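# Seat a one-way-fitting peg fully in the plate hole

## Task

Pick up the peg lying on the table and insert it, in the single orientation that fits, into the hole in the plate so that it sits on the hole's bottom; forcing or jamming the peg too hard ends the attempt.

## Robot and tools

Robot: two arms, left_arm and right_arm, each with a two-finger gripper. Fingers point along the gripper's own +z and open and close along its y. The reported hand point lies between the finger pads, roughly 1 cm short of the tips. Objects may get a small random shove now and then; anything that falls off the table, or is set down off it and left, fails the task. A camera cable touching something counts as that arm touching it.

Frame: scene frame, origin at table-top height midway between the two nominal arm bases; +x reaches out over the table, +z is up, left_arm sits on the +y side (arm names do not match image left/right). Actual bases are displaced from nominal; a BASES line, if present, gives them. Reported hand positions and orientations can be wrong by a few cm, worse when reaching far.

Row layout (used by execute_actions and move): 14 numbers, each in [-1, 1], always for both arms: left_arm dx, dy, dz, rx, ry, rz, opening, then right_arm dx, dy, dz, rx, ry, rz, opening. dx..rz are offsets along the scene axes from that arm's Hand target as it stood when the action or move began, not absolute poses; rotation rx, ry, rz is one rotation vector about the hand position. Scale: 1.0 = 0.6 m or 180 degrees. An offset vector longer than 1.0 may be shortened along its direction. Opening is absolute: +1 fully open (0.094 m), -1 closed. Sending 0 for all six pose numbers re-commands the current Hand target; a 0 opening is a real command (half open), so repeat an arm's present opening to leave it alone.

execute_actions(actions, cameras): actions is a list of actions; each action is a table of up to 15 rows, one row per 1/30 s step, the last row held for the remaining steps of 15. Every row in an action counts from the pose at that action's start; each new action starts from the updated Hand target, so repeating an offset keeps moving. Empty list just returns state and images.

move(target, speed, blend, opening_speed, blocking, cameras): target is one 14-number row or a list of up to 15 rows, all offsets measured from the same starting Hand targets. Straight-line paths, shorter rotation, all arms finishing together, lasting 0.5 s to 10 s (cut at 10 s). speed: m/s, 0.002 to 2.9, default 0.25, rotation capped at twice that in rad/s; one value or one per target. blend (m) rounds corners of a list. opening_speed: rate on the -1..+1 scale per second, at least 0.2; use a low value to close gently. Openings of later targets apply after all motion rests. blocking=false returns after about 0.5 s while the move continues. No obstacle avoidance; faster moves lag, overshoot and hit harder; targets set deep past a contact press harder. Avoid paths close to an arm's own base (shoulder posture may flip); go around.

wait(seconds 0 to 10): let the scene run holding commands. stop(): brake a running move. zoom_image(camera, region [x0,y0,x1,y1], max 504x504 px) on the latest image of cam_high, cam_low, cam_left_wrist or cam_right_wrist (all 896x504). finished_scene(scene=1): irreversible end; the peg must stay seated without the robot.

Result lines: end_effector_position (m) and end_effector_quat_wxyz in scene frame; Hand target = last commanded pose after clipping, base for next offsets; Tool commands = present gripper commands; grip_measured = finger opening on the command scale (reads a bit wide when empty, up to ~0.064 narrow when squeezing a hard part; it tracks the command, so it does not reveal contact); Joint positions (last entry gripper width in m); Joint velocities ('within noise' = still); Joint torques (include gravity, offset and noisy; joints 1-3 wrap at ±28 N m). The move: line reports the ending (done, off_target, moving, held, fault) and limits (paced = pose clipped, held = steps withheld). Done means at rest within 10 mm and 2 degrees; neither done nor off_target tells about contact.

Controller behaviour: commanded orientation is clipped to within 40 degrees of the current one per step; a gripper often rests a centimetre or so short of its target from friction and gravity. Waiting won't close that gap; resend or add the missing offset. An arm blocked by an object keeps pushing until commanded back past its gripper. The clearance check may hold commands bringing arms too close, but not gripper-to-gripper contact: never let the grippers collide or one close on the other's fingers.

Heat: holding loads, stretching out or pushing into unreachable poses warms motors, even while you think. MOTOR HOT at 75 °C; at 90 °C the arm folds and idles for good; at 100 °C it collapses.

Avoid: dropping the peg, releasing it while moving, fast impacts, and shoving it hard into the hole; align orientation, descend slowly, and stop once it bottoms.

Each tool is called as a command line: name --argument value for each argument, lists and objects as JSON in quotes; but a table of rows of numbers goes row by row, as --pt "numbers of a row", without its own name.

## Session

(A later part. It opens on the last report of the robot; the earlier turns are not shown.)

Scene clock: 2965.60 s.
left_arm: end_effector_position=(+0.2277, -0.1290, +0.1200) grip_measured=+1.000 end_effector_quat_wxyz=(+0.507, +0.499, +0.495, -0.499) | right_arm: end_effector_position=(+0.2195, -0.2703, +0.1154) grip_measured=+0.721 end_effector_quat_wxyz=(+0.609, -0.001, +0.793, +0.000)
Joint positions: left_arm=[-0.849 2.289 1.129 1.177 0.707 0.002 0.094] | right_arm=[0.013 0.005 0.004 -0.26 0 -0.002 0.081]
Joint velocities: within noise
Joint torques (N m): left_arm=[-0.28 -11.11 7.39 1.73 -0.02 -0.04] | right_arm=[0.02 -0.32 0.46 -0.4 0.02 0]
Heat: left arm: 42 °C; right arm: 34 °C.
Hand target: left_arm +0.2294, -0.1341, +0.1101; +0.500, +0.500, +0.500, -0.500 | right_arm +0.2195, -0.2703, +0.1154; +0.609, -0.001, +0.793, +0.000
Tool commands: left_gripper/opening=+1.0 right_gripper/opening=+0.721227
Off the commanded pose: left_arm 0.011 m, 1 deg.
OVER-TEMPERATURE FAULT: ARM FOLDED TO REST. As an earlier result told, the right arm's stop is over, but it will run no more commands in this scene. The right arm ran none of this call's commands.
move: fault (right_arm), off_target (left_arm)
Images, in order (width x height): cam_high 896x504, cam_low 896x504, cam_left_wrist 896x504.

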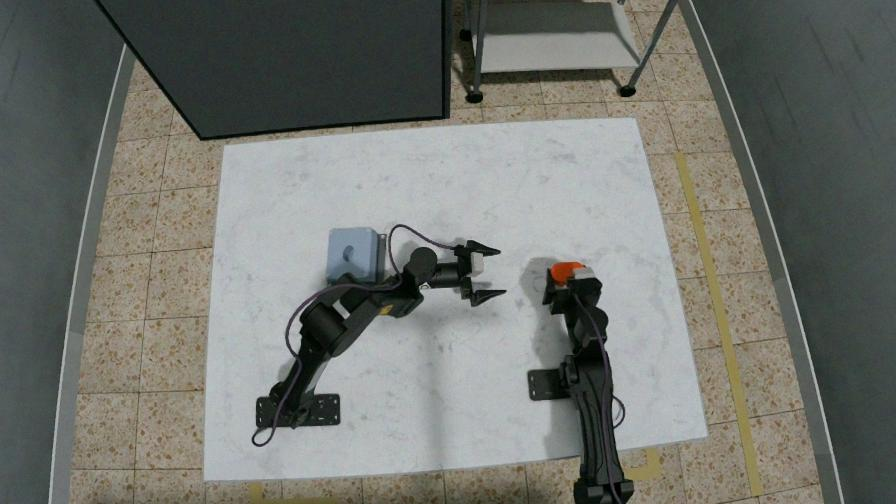

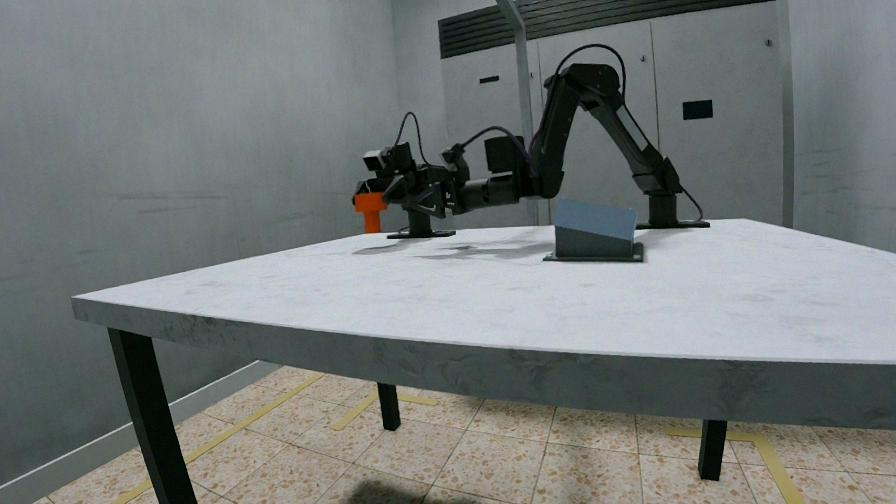

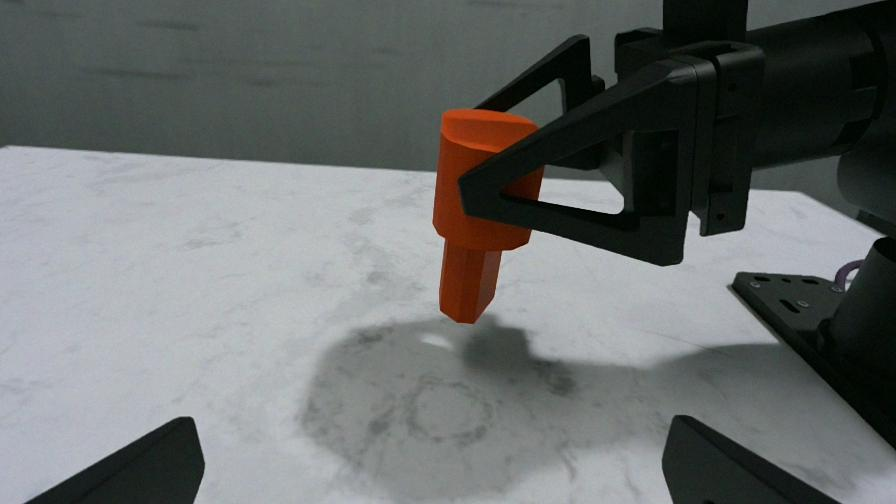

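move --target '[0.0005, -0.068, -0.0168, 0, 0.5, 0, 0.49, 0, 0, 0, 0, 0, 0, 0.72]' --speed 0.3 --cameras '["cam_left_wrist", "cam_high", "cam_low"]'

zoom_image --camera "cam_low" --region '[340, 120, 500, 270]'

zoom_image --camera "cam_high" --region '[440, 200, 640, 340]'

Scene clock: 3309.03 s.
left_arm: end_effector_position=(+0.2298, -0.1683, +0.1110) grip_measured=+0.492 end_effector_quat_wxyz=(+0.002, +0.001, +0.704, -0.710) | right_arm: end_effector_position=(+0.2195, -0.2703, +0.1154) grip_measured=+0.721 end_effector_quat_wxyz=(+0.609, -0.001, +0.793, +0.000)
Joint positions: left_arm=[-0.902 2.389 1.295 1.105 0.656 -1.573 0.07] | right_arm=[0.013 0.005 0.004 -0.26 0 -0.002 0.081]
Joint velocities: within noise
Joint torques (N m): left_arm=[-0.64 -11.92 7.88 1.81 -0.07 0.03] | right_arm=[0.02 -0.32 0.44 -0.4 0.01 0]
Heat: left arm: 43 °C; right arm: 29 °C.
Hand target: left_arm +0.2297, -0.1748, +0.1000; +0.000, +0.000, +0.707, -0.707 | right_arm +0.2195, -0.2703, +0.1154; +0.609, -0.001, +0.793, +0.000
Tool commands: left_gripper/opening=+0.49 right_gripper/opening=+0.721228
Off the commanded pose: left_arm 0.013 m, 1 deg.
OVER-TEMPERATURE FAULT: ARM FOLDED TO REST. As an earlier result told, the right arm's stop is over, but it will run no more commands in this scene. The right arm ran none of this call's commands.
move: fault (right_arm), off_target (left_arm)
Images, in order (width x height): cam_high 896x504, cam_low 896x504, cam_left_wrist 896x504.

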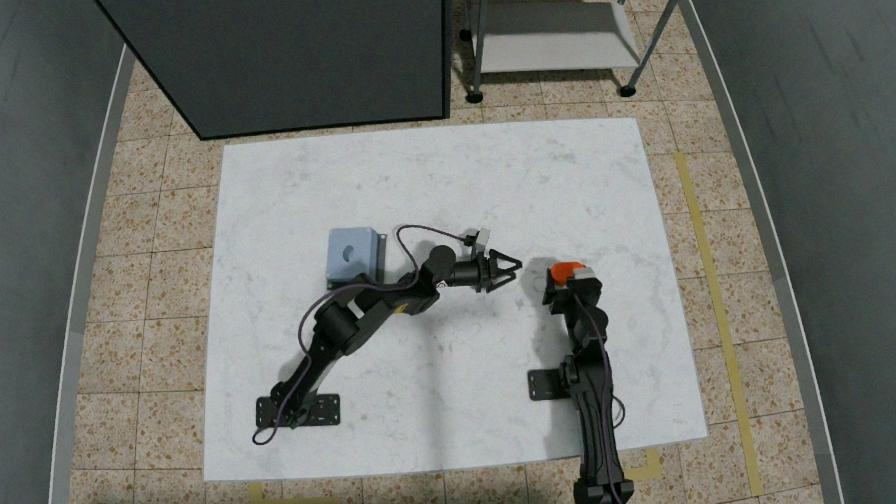

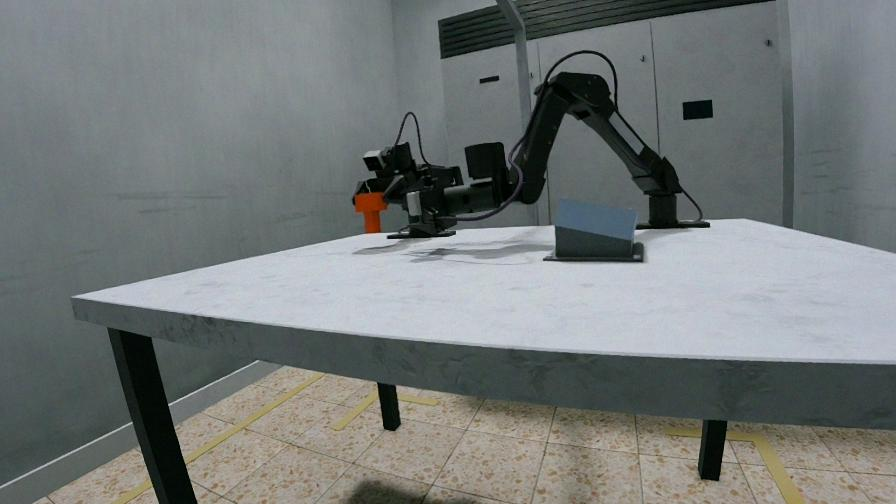

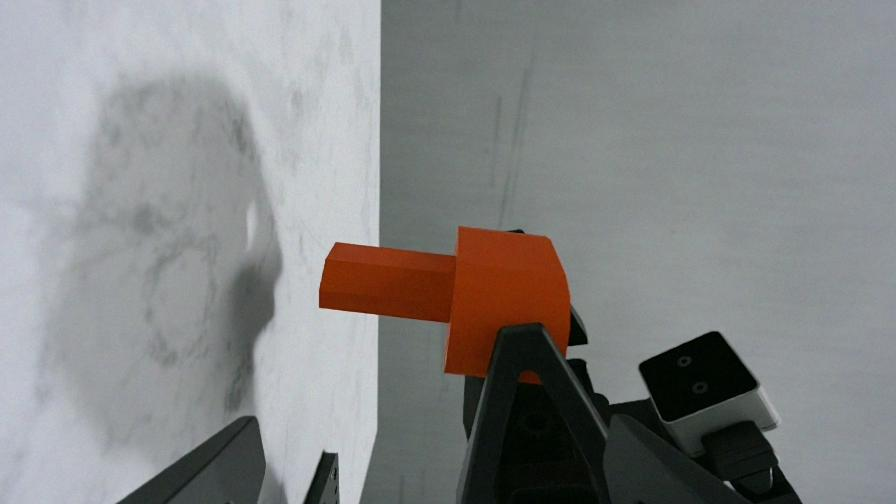

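Scaled by 3.150 from the camera's 896x504 image, which has a finer 1280x720 frame.

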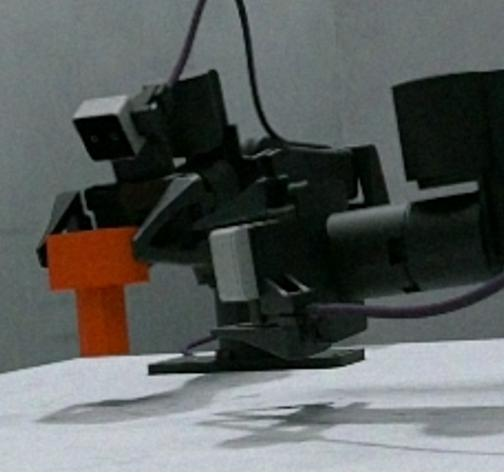

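Scaled by 2.520 from the camera's 896x504 image, which has a finer 1280x720 frame.

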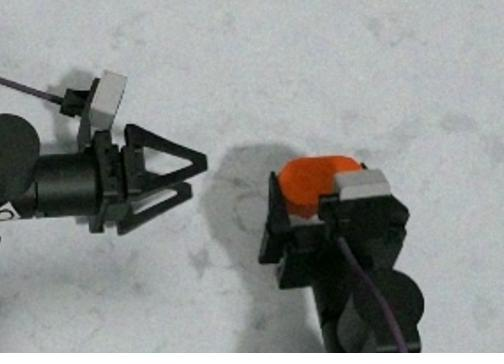

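move --pt "0.002 0.0 0.0433 0 0 0 0.49 0 0 0 0 0 0 0.72" --pt "0.0038 -0.0833 0.0433 0 0 0 0.49 0 0 0 0 0 0 0.72" --speed 0.12 --blend '[0.01, 0]' --cameras '["cam_left_wrist", "cam_high", "cam_low"]'

zoom_image --camera "cam_high" --region '[460, 210, 620, 320]'

Scene clock: 3381.70 s.
left_arm: end_effector_position=(+0.2288, -0.2197, +0.1363) grip_measured=+0.492 end_effector_quat_wxyz=(-0.002, +0.002, +0.705, -0.710) | right_arm: end_effector_position=(+0.2195, -0.2703, +0.1154) grip_measured=+0.721 end_effector_quat_wxyz=(+0.609, -0.001, +0.793, +0.000)
Joint positions: left_arm=[-0.966 2.437 1.535 0.911 0.599 -1.576 0.07] | right_arm=[0.013 0.005 0.004 -0.26 0 -0.002 0.081]
Joint velocities: within noise
Joint torques (N m): left_arm=[-0.14 -13.3 8.7 1.82 -0.08 0.06] | right_arm=[0.01 -0.32 0.46 -0.39 0.02 0]
Heat: left arm: 50 °C; right arm: 29 °C.
Hand target: left_arm +0.2320, -0.2248, +0.1259; +0.000, +0.000, +0.707, -0.707 | right_arm +0.2195, -0.2703, +0.1154; +0.609, -0.001, +0.793, +0.000
Tool commands: left_gripper/opening=+0.49 right_gripper/opening=+0.721229
Off the commanded pose: left_arm 0.012 m, 1 deg.
OVER-TEMPERATURE FAULT: ARM FOLDED TO REST. As an earlier result told, the right arm's stop is over, but it will run no more commands in this scene. The right arm ran none of this call's commands.
move: fault (right_arm), off_target (left_arm)
Images, in order (width x height): cam_high 896x504, cam_low 896x504, cam_left_wrist 896x504.

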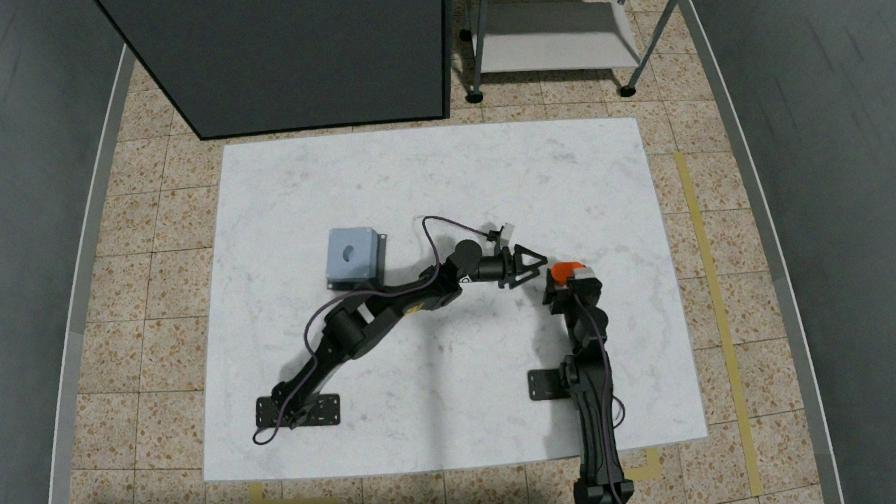

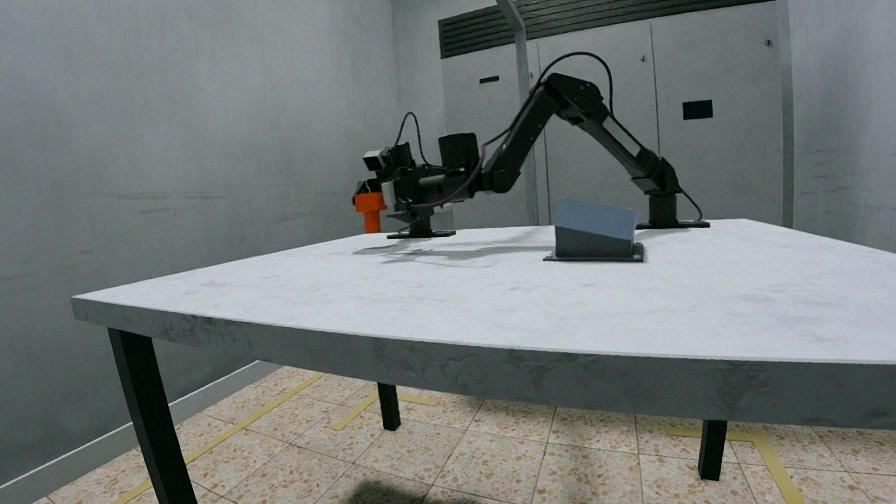

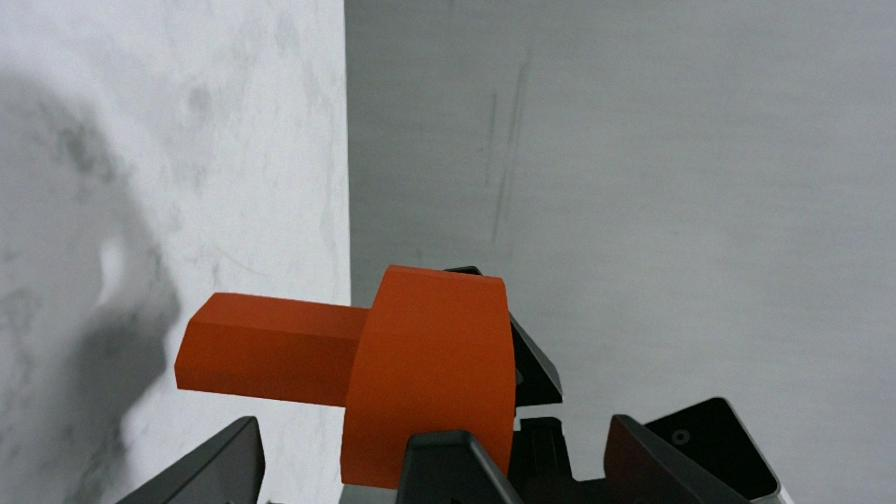

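Scaled by 3.150 from the camera's 896x504 image, which has a finer 1280x720 frame.

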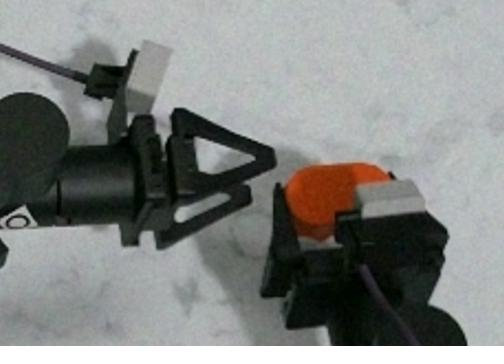

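move --pt "0.0153 -0.005 -0.0015 0 0 0 0.49 0 0 0 0 0 0 0.72" --pt "0.0153 -0.07 -0.0015 0 0 0 0.49 0 0 0 0 0 0 0.72" --speed 0.1 --cameras '["cam_left_wrist", "cam_high", "cam_low"]'

zoom_image --camera "cam_high" --region '[480, 220, 620, 320]'

zoom_image --camera "cam_low" --region '[340, 140, 470, 260]'

Scene clock: 3409.63 s.
left_arm: end_effector_position=(+0.2394, -0.2608, +0.1397) grip_measured=+0.492 end_effector_quat_wxyz=(+0.000, +0.002, +0.703, -0.711) | right_arm: end_effector_position=(+0.2195, -0.2703, +0.1154) grip_measured=+0.721 end_effector_quat_wxyz=(+0.609, -0.001, +0.793, +0.000)
Joint positions: left_arm=[-0.993 2.566 1.804 0.777 0.569 -1.576 0.07] | right_arm=[0.013 0.005 0.004 -0.26 0 -0.002 0.081]
Joint velocities: within noise
Joint torques (N m): left_arm=[-0.29 -14.16 9.4 1.82 -0.07 0.04] | right_arm=[0.02 -0.32 0.46 -0.4 0.01 0]
Heat: left arm: 56 °C; right arm: 29 °C.
Hand target: left_arm +0.2411, -0.2669, +0.1252; +0.000, +0.000, +0.707, -0.707 | right_arm +0.2195, -0.2703, +0.1154; +0.609, -0.001, +0.793, +0.000
Tool commands: left_gripper/opening=+0.49 right_gripper/opening=+0.72123
Off the commanded pose: left_arm 0.016 m, 1 deg.
OVER-TEMPERATURE FAULT: ARM FOLDED TO REST. As an earlier result told, the right arm's stop is over, but it will run no more commands in this scene. The right arm ran none of this call's commands.
move: fault (right_arm), off_target (left_arm)
Images, in order (width x height): cam_high 896x504, cam_low 896x504, cam_left_wrist 896x504.

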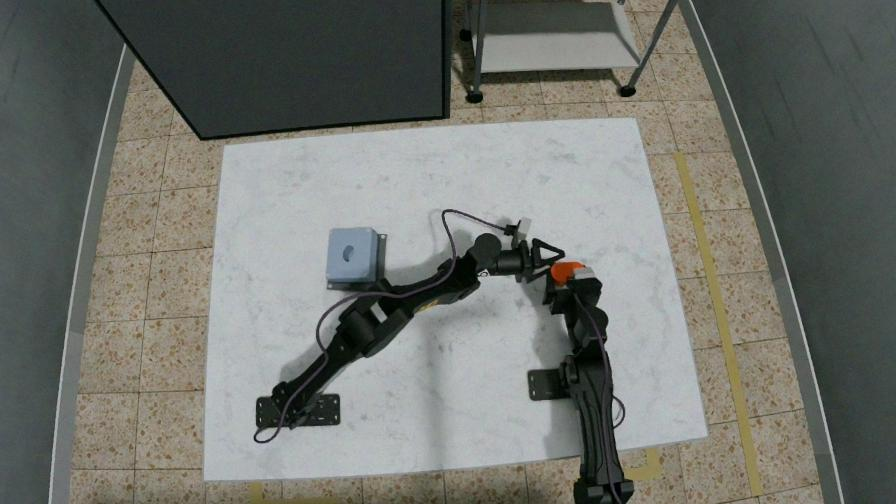

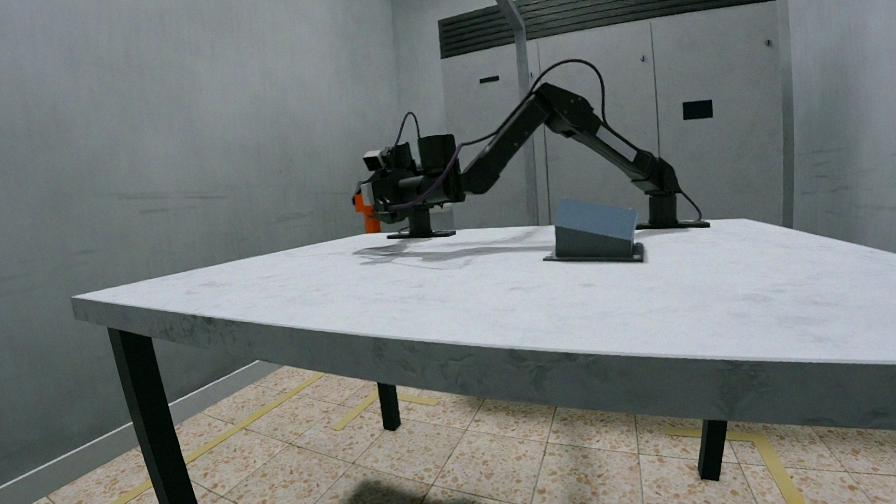

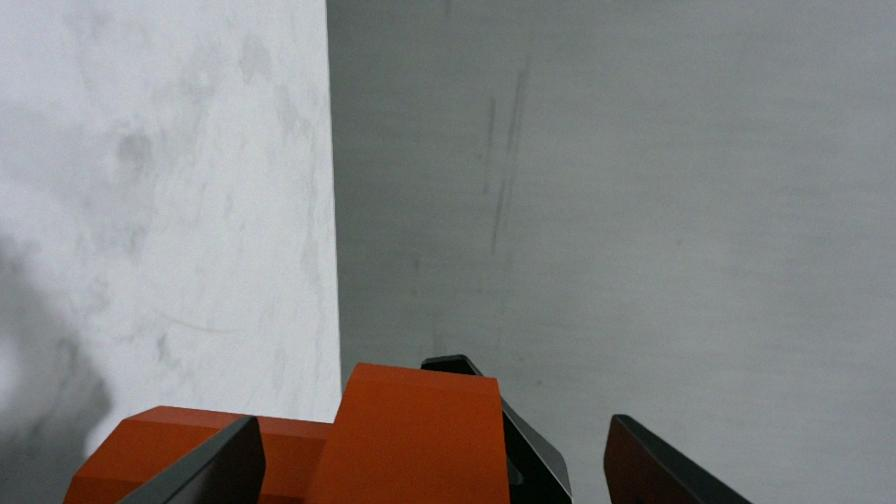

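Scaled by 3.600 from the camera's 896x504 image, which has a finer 1280x720 frame.

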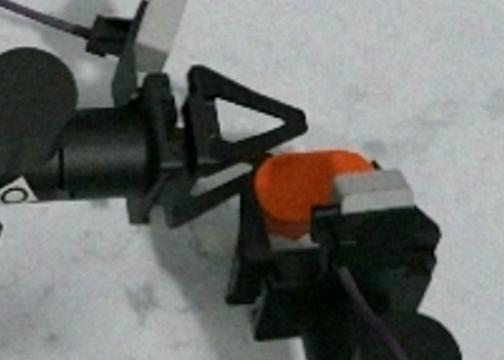

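Scaled by 3.877 from the camera's 896x504 image, which has a finer 1280x720 frame.

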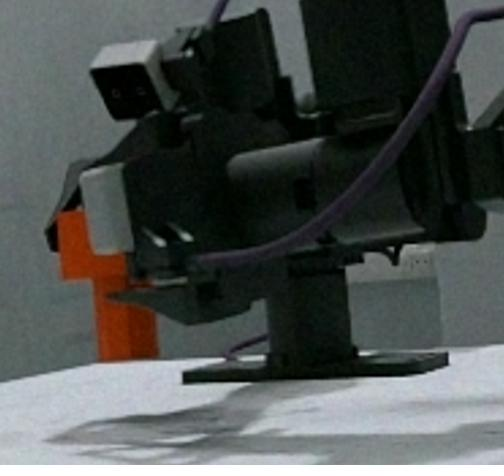

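move --target '[-0.0257, 0.0, -0.0067, 0, 0, 0, 0.49, 0, 0, 0, 0, 0, 0, 0.72]' --speed 0.06 --cameras '["cam_left_wrist", "cam_high", "cam_low"]'

zoom_image --camera "cam_high" --region '[480, 220, 620, 320]'

Scene clock: 3473.23 s.
left_arm: end_effector_position=(+0.2303, -0.2660, +0.1403) grip_measured=+0.492 end_effector_quat_wxyz=(+0.003, +0.002, +0.700, -0.714) | right_arm: end_effector_position=(+0.2195, -0.2703, +0.1154) grip_measured=+0.721 end_effector_quat_wxyz=(+0.609, -0.001, +0.793, +0.000)
Joint positions: left_arm=[-1.014 2.566 1.797 0.792 0.543 -1.576 0.07] | right_arm=[0.013 0.005 0.004 -0.26 0 -0.002 0.081]
Joint velocities: within noise
Joint torques (N m): left_arm=[-0.57 -15.6 5.72 2.01 -0.08 0.04] | right_arm=[0.02 -0.32 0.46 -0.4 0.02 0]
Heat: left arm: 60 °C; right arm: 29 °C.
Hand target: left_arm +0.2256, -0.2669, +0.1210; +0.000, +0.000, +0.707, -0.707 | right_arm +0.2195, -0.2703, +0.1154; +0.609, -0.001, +0.793, +0.000
Tool commands: left_gripper/opening=+0.49 right_gripper/opening=+0.721254
Off the commanded pose: left_arm 0.020 m, 1 deg.
OVER-TEMPERATURE FAULT: ARM FOLDED TO REST. As an earlier result told, the right arm's stop is over, but it will run no more commands in this scene. The right arm ran none of this call's commands.
move: fault (right_arm), off_target (left_arm)
Images, in order (width x height): cam_high 896x504, cam_low 896x504, cam_left_wrist 896x504.

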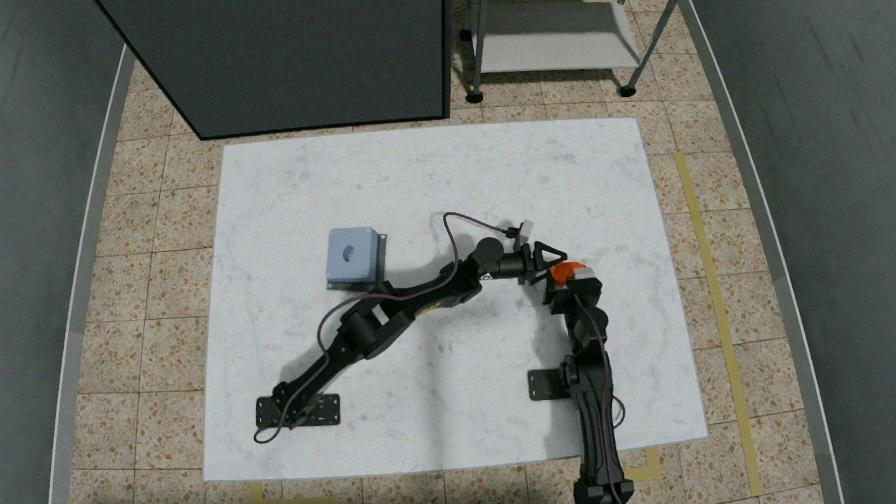

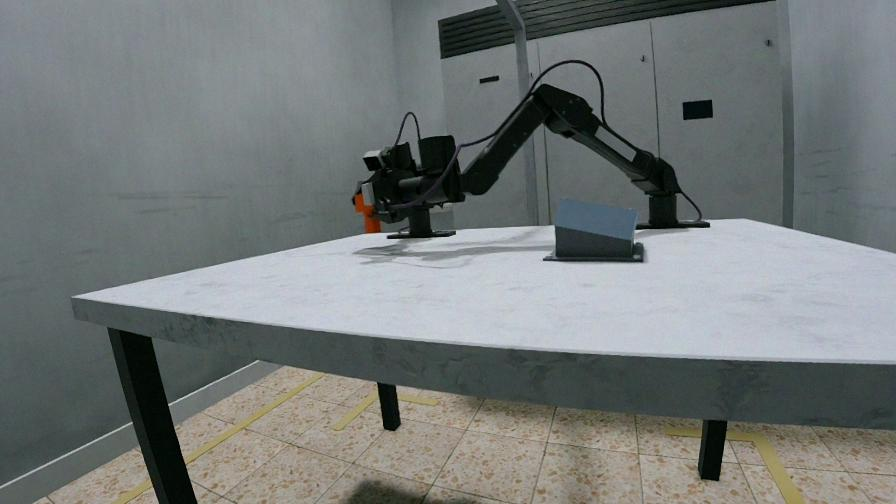

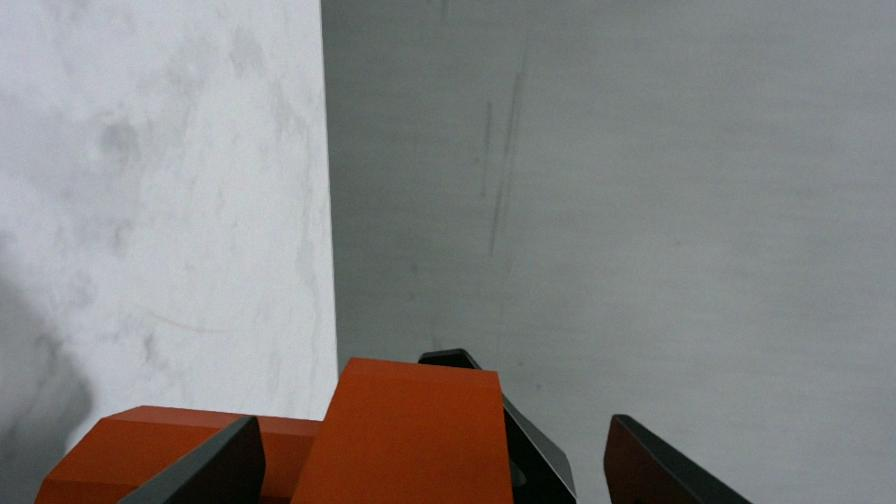

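Scaled by 3.600 from the camera's 896x504 image, which has a finer 1280x720 frame.

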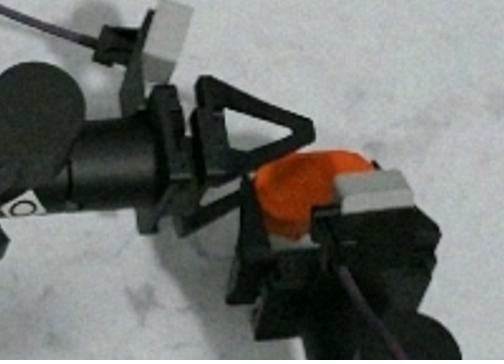

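move --target '[-0.02, 0, -0.01, 0, 0, 0, 0.49, 0, 0, 0, 0, 0, 0, 0.72]' --speed 0.05 --cameras '["cam_high", "cam_low", "cam_left_wrist"]'

Scene clock: 3520.33 s.
left_arm: end_effector_position=(+0.2238, -0.2648, +0.1297) grip_measured=+0.492 end_effector_quat_wxyz=(+0.006, -0.004, +0.702, -0.712) | right_arm: end_effector_position=(+0.2195, -0.2703, +0.1154) grip_measured=+0.721 end_effector_quat_wxyz=(+0.609, -0.001, +0.793, +0.000)
Joint positions: left_arm=[-1.027 2.566 1.755 0.827 0.517 -1.576 0.07] | right_arm=[0.013 0.005 0.004 -0.26 0 -0.002 0.081]
Joint velocities: within noise
Joint torques (N m): left_arm=[-1.05 -16.02 5.63 2.02 0 0.05] | right_arm=[0.03 -0.32 0.46 -0.4 0.02 0]
Heat: left arm: 66 °C; right arm: 29 °C.
Hand target: left_arm +0.2137, -0.2668, +0.1150; +0.000, +0.000, +0.708, -0.707 | right_arm +0.2195, -0.2703, +0.1154; +0.609, -0.001, +0.793, +0.000
Tool commands: left_gripper/opening=+0.49 right_gripper/opening=+0.721259
Off the commanded pose: left_arm 0.018 m, 1 deg.
OVER-TEMPERATURE FAULT: ARM FOLDED TO REST. As an earlier result told, the right arm's stop is over, but it will run no more commands in this scene. The right arm ran none of this call's commands.
move: fault (right_arm), off_target (left_arm)
Images, in order (width x height): cam_high 896x504, cam_low 896x504, cam_left_wrist 896x504.

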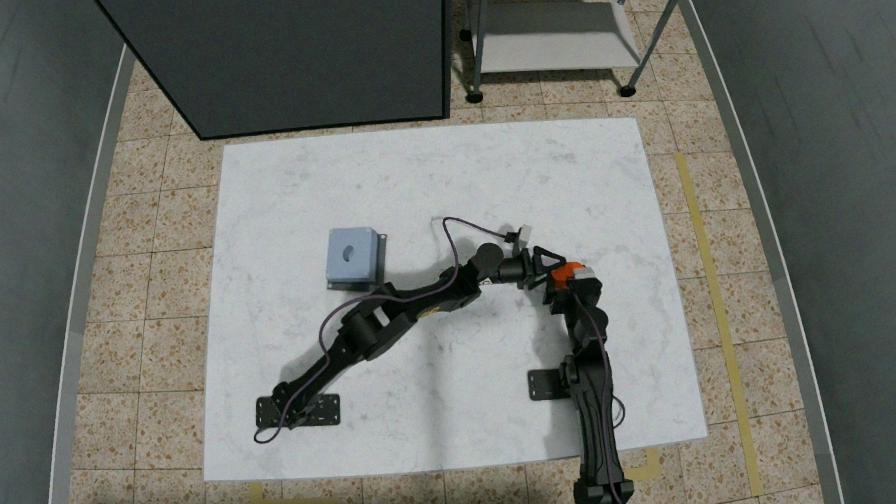

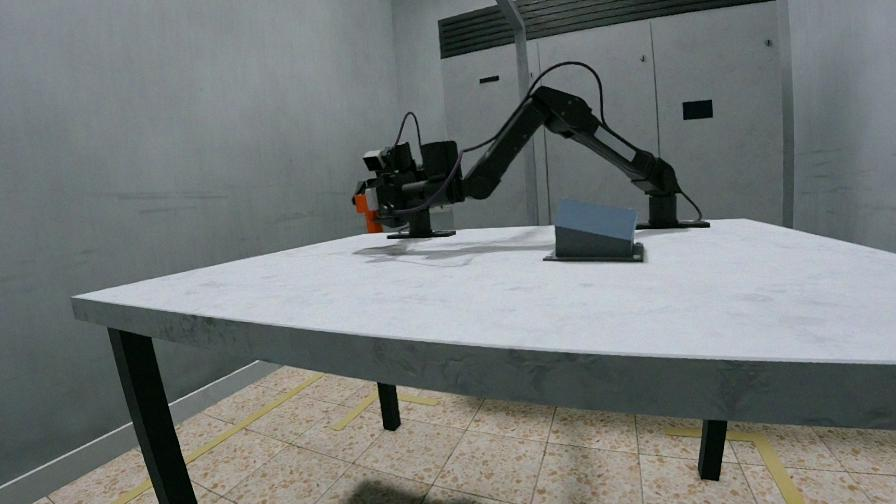

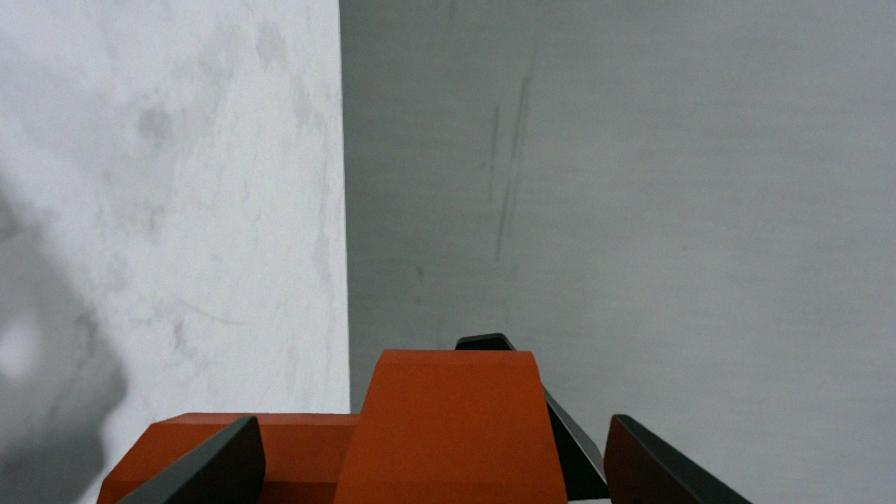

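move --target '[0.012, 0, 0.006, 0, 0, 0, -0.2, 0, 0, 0, 0, 0, 0, 0.72]' --speed 0.05 --opening_speed 0.5 --cameras '["cam_high", "cam_low", "cam_left_wrist"]'

Scene clock: 3549.70 s.
left_arm: end_effector_position=(+0.2241, -0.2648, +0.1315) grip_measured=-0.140 end_effector_quat_wxyz=(+0.008, -0.003, +0.700, -0.714) | right_arm: end_effector_position=(+0.2195, -0.2703, +0.1154) grip_measured=+0.721 end_effector_quat_wxyz=(+0.609, -0.001, +0.793, +0.000)
Joint positions: left_arm=[-1.027 2.566 1.755 0.835 0.516 -1.576 0.04] | right_arm=[0.013 0.005 0.004 -0.26 0 -0.002 0.081]
Joint velocities: within noise
Joint torques (N m): left_arm=[-0.14 -15.72 7.38 1.78 0.12 0.05] | right_arm=[0.02 -0.32 0.44 -0.4 0.02 0]
Heat: left arm: 69 °C; right arm: 29 °C.
Hand target: left_arm +0.2209, -0.2668, +0.1186; +0.000, +0.000, +0.707, -0.707 | right_arm +0.2195, -0.2703, +0.1154; +0.609, -0.001, +0.793, +0.000
Tool commands: left_gripper/opening=-0.2 right_gripper/opening=+0.721259
Off the commanded pose: left_arm 0.013 m, 2 deg.
OVER-TEMPERATURE FAULT: ARM FOLDED TO REST. As an earlier result told, the right arm's stop is over, but it will run no more commands in this scene. The right arm ran none of this call's commands.
move: fault (right_arm), off_target (left_arm)
Images, in order (width x height): cam_high 896x504, cam_low 896x504, cam_left_wrist 896x504.

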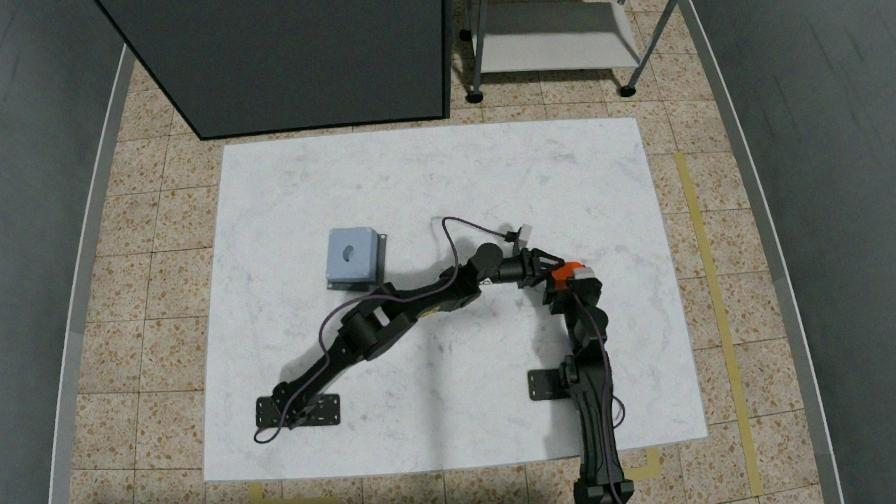

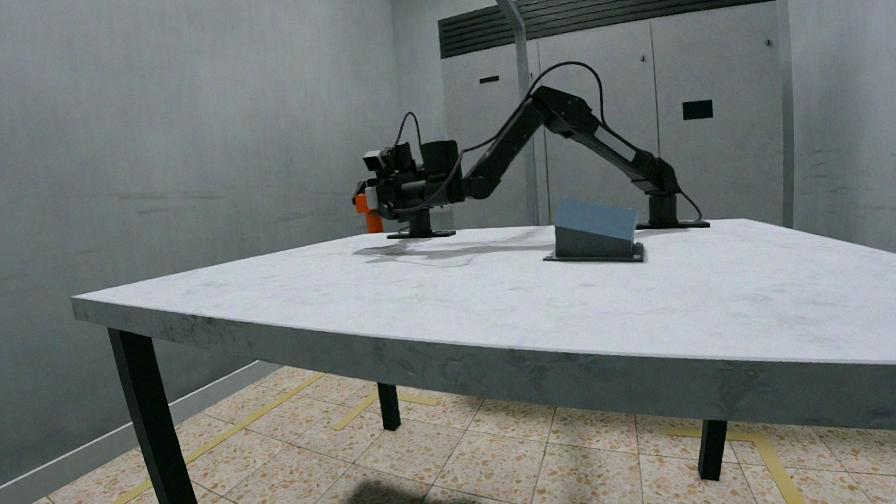

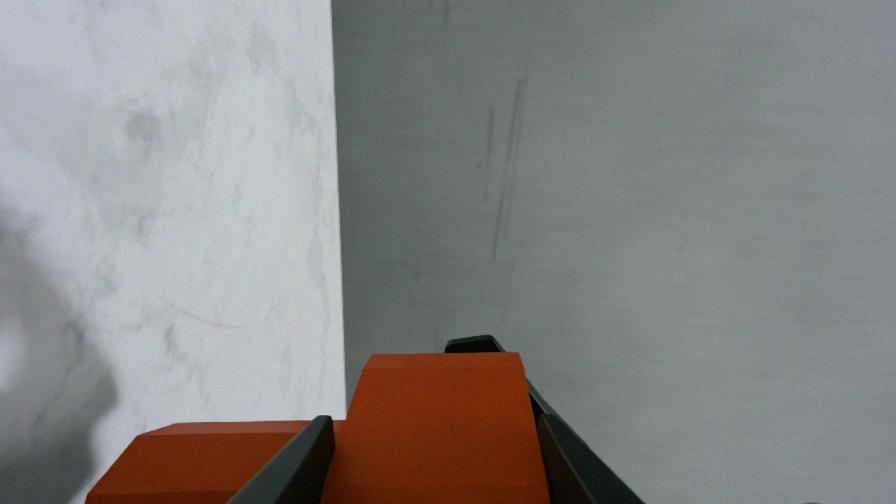

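move --target '[0.1, 0.005, 0.012, 0, 0, 0, -0.35, 0, 0, 0, 0, 0, 0, 0.72]' --speed 0.06 --cameras '["cam_high", "cam_low", "cam_left_wrist"]'

Scene clock: 3564.57 s.
left_arm: end_effector_position=(+0.2817, -0.2570, +0.1215) grip_measured=-0.141 end_effector_quat_wxyz=(-0.008, -0.014, +0.719, -0.695) | right_arm: end_effector_position=(+0.2195, -0.2722, +0.1154) grip_measured=+0.721 end_effector_quat_wxyz=(+0.609, +0.010, +0.793, +0.002)
Joint positions: left_arm=[-0.927 2.657 1.96 0.656 0.624 -1.577 0.04] | right_arm=[0.013 0.005 0.004 -0.26 0.01 0.018 0.081]
Joint velocities: within noise
Joint torques (N m): left_arm=[-0.47 -15.8 10.43 2.12 0.02 0.06] | right_arm=[0.02 -0.32 0.46 -0.4 0.02 0]
Heat: left arm: 69 °C; right arm: 29 °C.
Hand target: left_arm +0.2808, -0.2639, +0.1257; +0.000, +0.000, +0.708, -0.707 | right_arm +0.2195, -0.2722, +0.1154; +0.609, +0.010, +0.793, +0.002 (not the last commanded pose)
Tool commands: left_gripper/opening=-0.35 right_gripper/opening=+0.721232
Off the commanded pose: left_arm 0.008 m, 3 deg.
OVER-TEMPERATURE FAULT: ARM FOLDED TO REST. As an earlier result told, the right arm's stop is over, but it will run no more commands in this scene. The right arm ran none of this call's commands.
move: fault (right_arm), off_target (left_arm)
Images, in order (width x height): cam_high 896x504, cam_low 896x504, cam_left_wrist 896x504.

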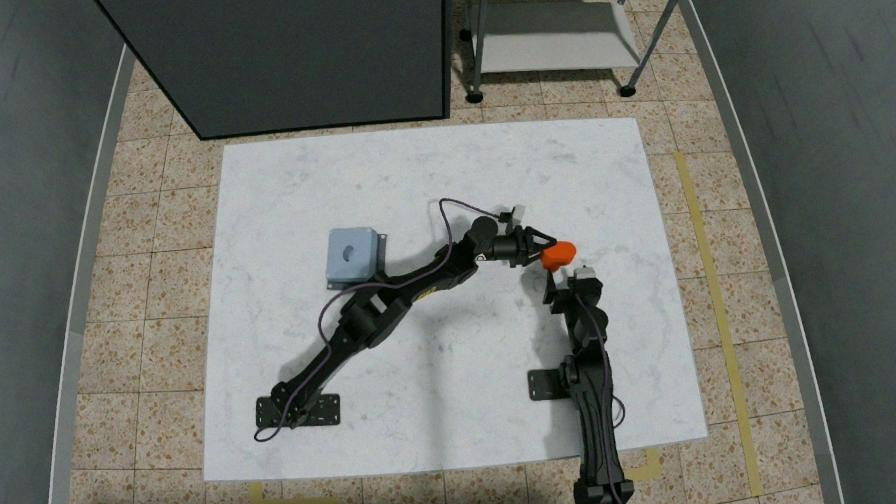

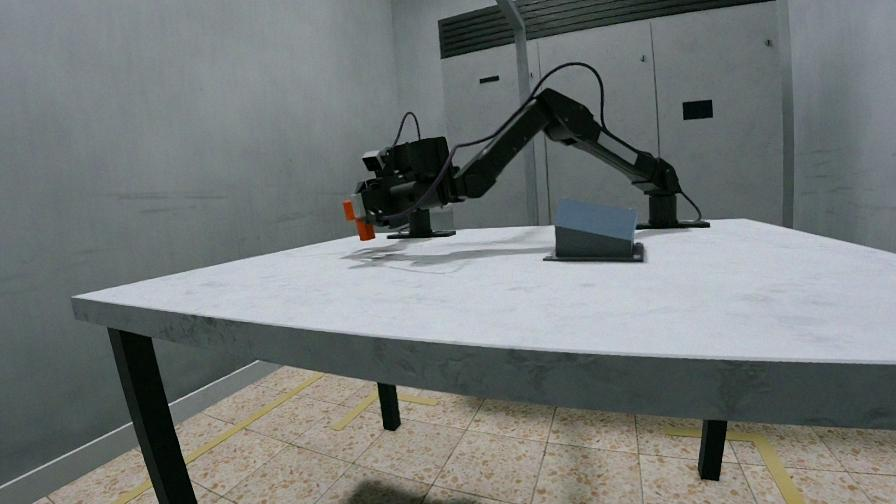

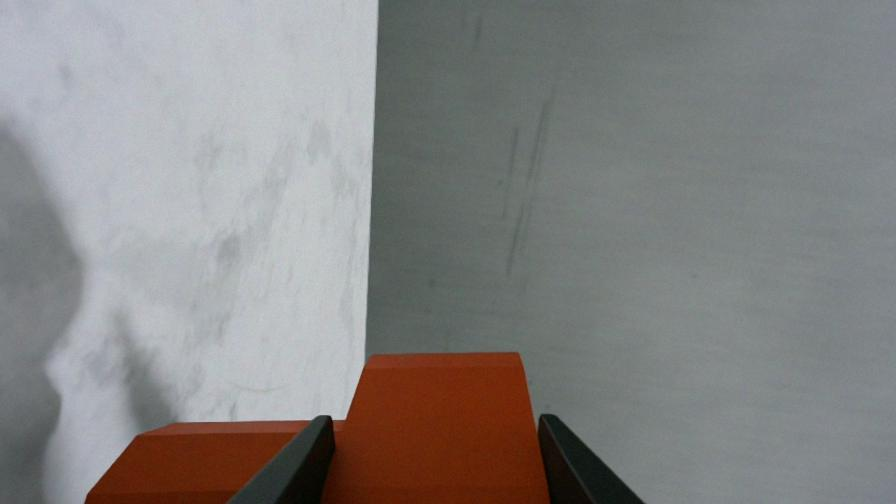

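move --pt "0.02 0.18 0.02 0 0 0 -0.35 0 0 0 0 0 0 0.72" --pt "-0.1 0.41 0.02 0 0 0 -0.35 0 0 0 0 0 0 0.72" --speed 0.12 --blend '[0.03, 0]' --cameras '["cam_high", "cam_low", "cam_left_wrist", "cam_right_wrist"]'

Scene clock: 3612.83 s.
left_arm: end_effector_position=(+0.2189, -0.0229, +0.1129) grip_measured=-0.141 end_effector_quat_wxyz=(-0.026, -0.021, +0.725, -0.688) | right_arm: end_effector_position=(+0.2195, -0.2722, +0.1154) grip_measured=+0.721 end_effector_quat_wxyz=(+0.609, +0.010, +0.793, +0.002)
Joint positions: left_arm=[-0.659 2.077 0.763 1.23 0.907 -1.572 0.04] | right_arm=[0.013 0.005 0.004 -0.26 0.01 0.018 0.081]
Joint velocities: within noise
Joint torques (N m): left_arm=[0.94 -15.13 3.88 2.14 0.08 0.03] | right_arm=[0.02 -0.32 0.46 -0.4 0.01 0]
Heat: left arm: 81 °C; right arm: 29 °C. Fold the left arm in close to its base, or ease its load, before you think long.
Hand target: left_arm +0.2209, -0.0178, +0.1378; +0.000, +0.000, +0.707, -0.707 | right_arm +0.2195, -0.2722, +0.1154; +0.609, +0.010, +0.793, +0.002
Tool commands: left_gripper/opening=-0.35 right_gripper/opening=+0.721232
Off the commanded pose: left_arm 0.025 m, 5 deg.
OVER-TEMPERATURE FAULT: ARM FOLDED TO REST. As an earlier result told, the right arm's stop is over, but it will run no more commands in this scene. The right arm ran none of this call's commands.
MOTOR HOT: joint 2 (shoulder) of the left arm reports 81 °C; the controller's stop level is 90 °C. To cool a motor, set the load down, stop pushing, or move to a pose that needs little force.
move: fault (right_arm), off_target (left_arm)

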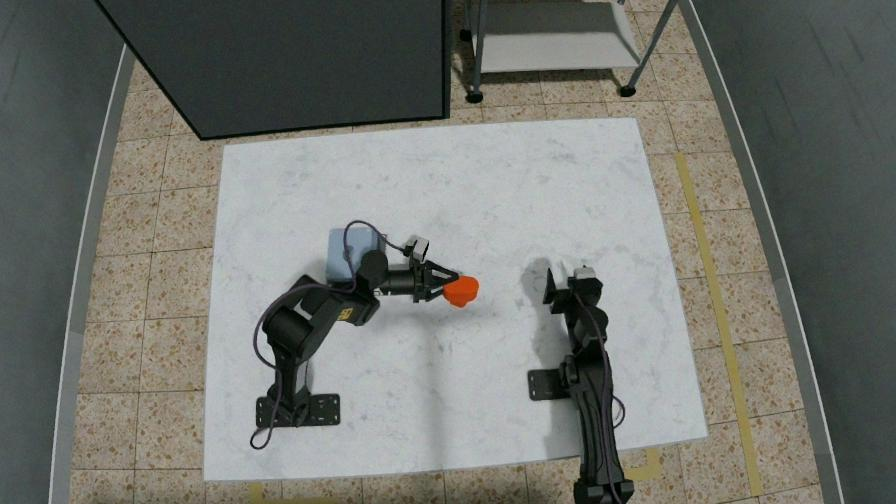

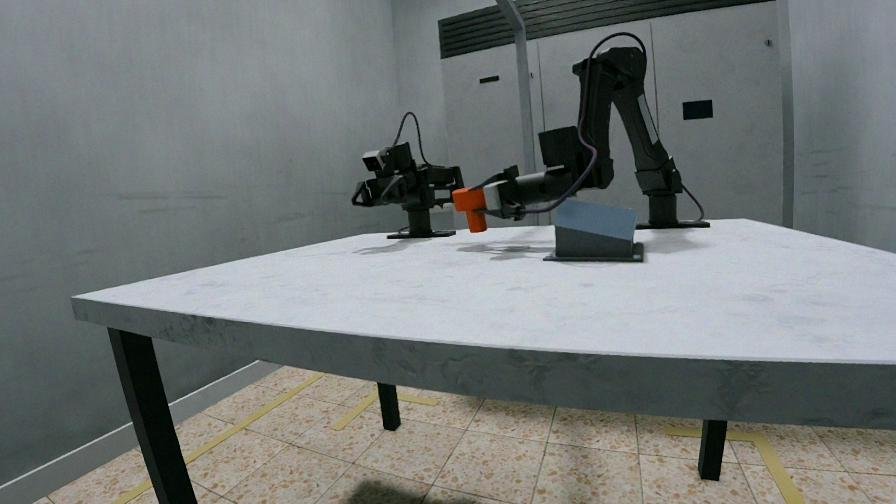

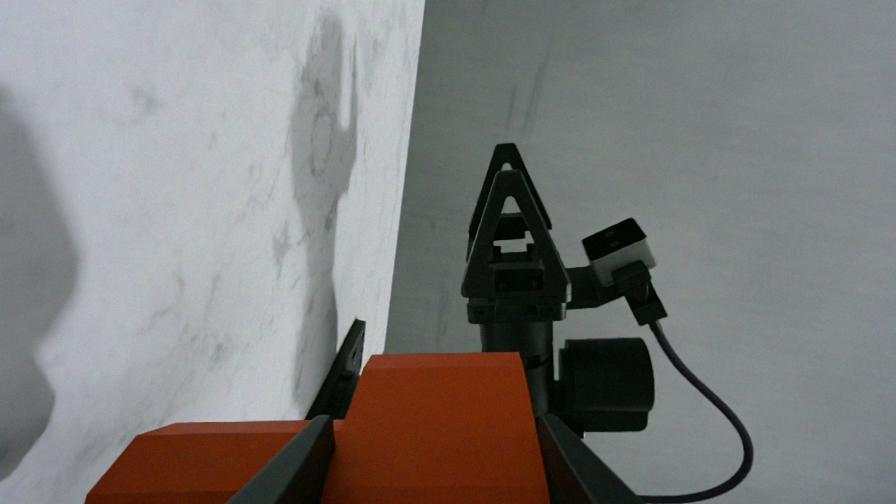

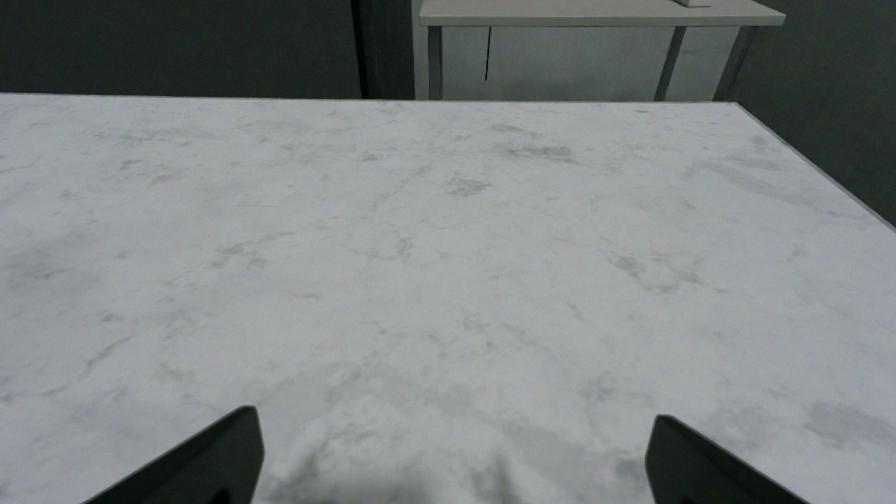

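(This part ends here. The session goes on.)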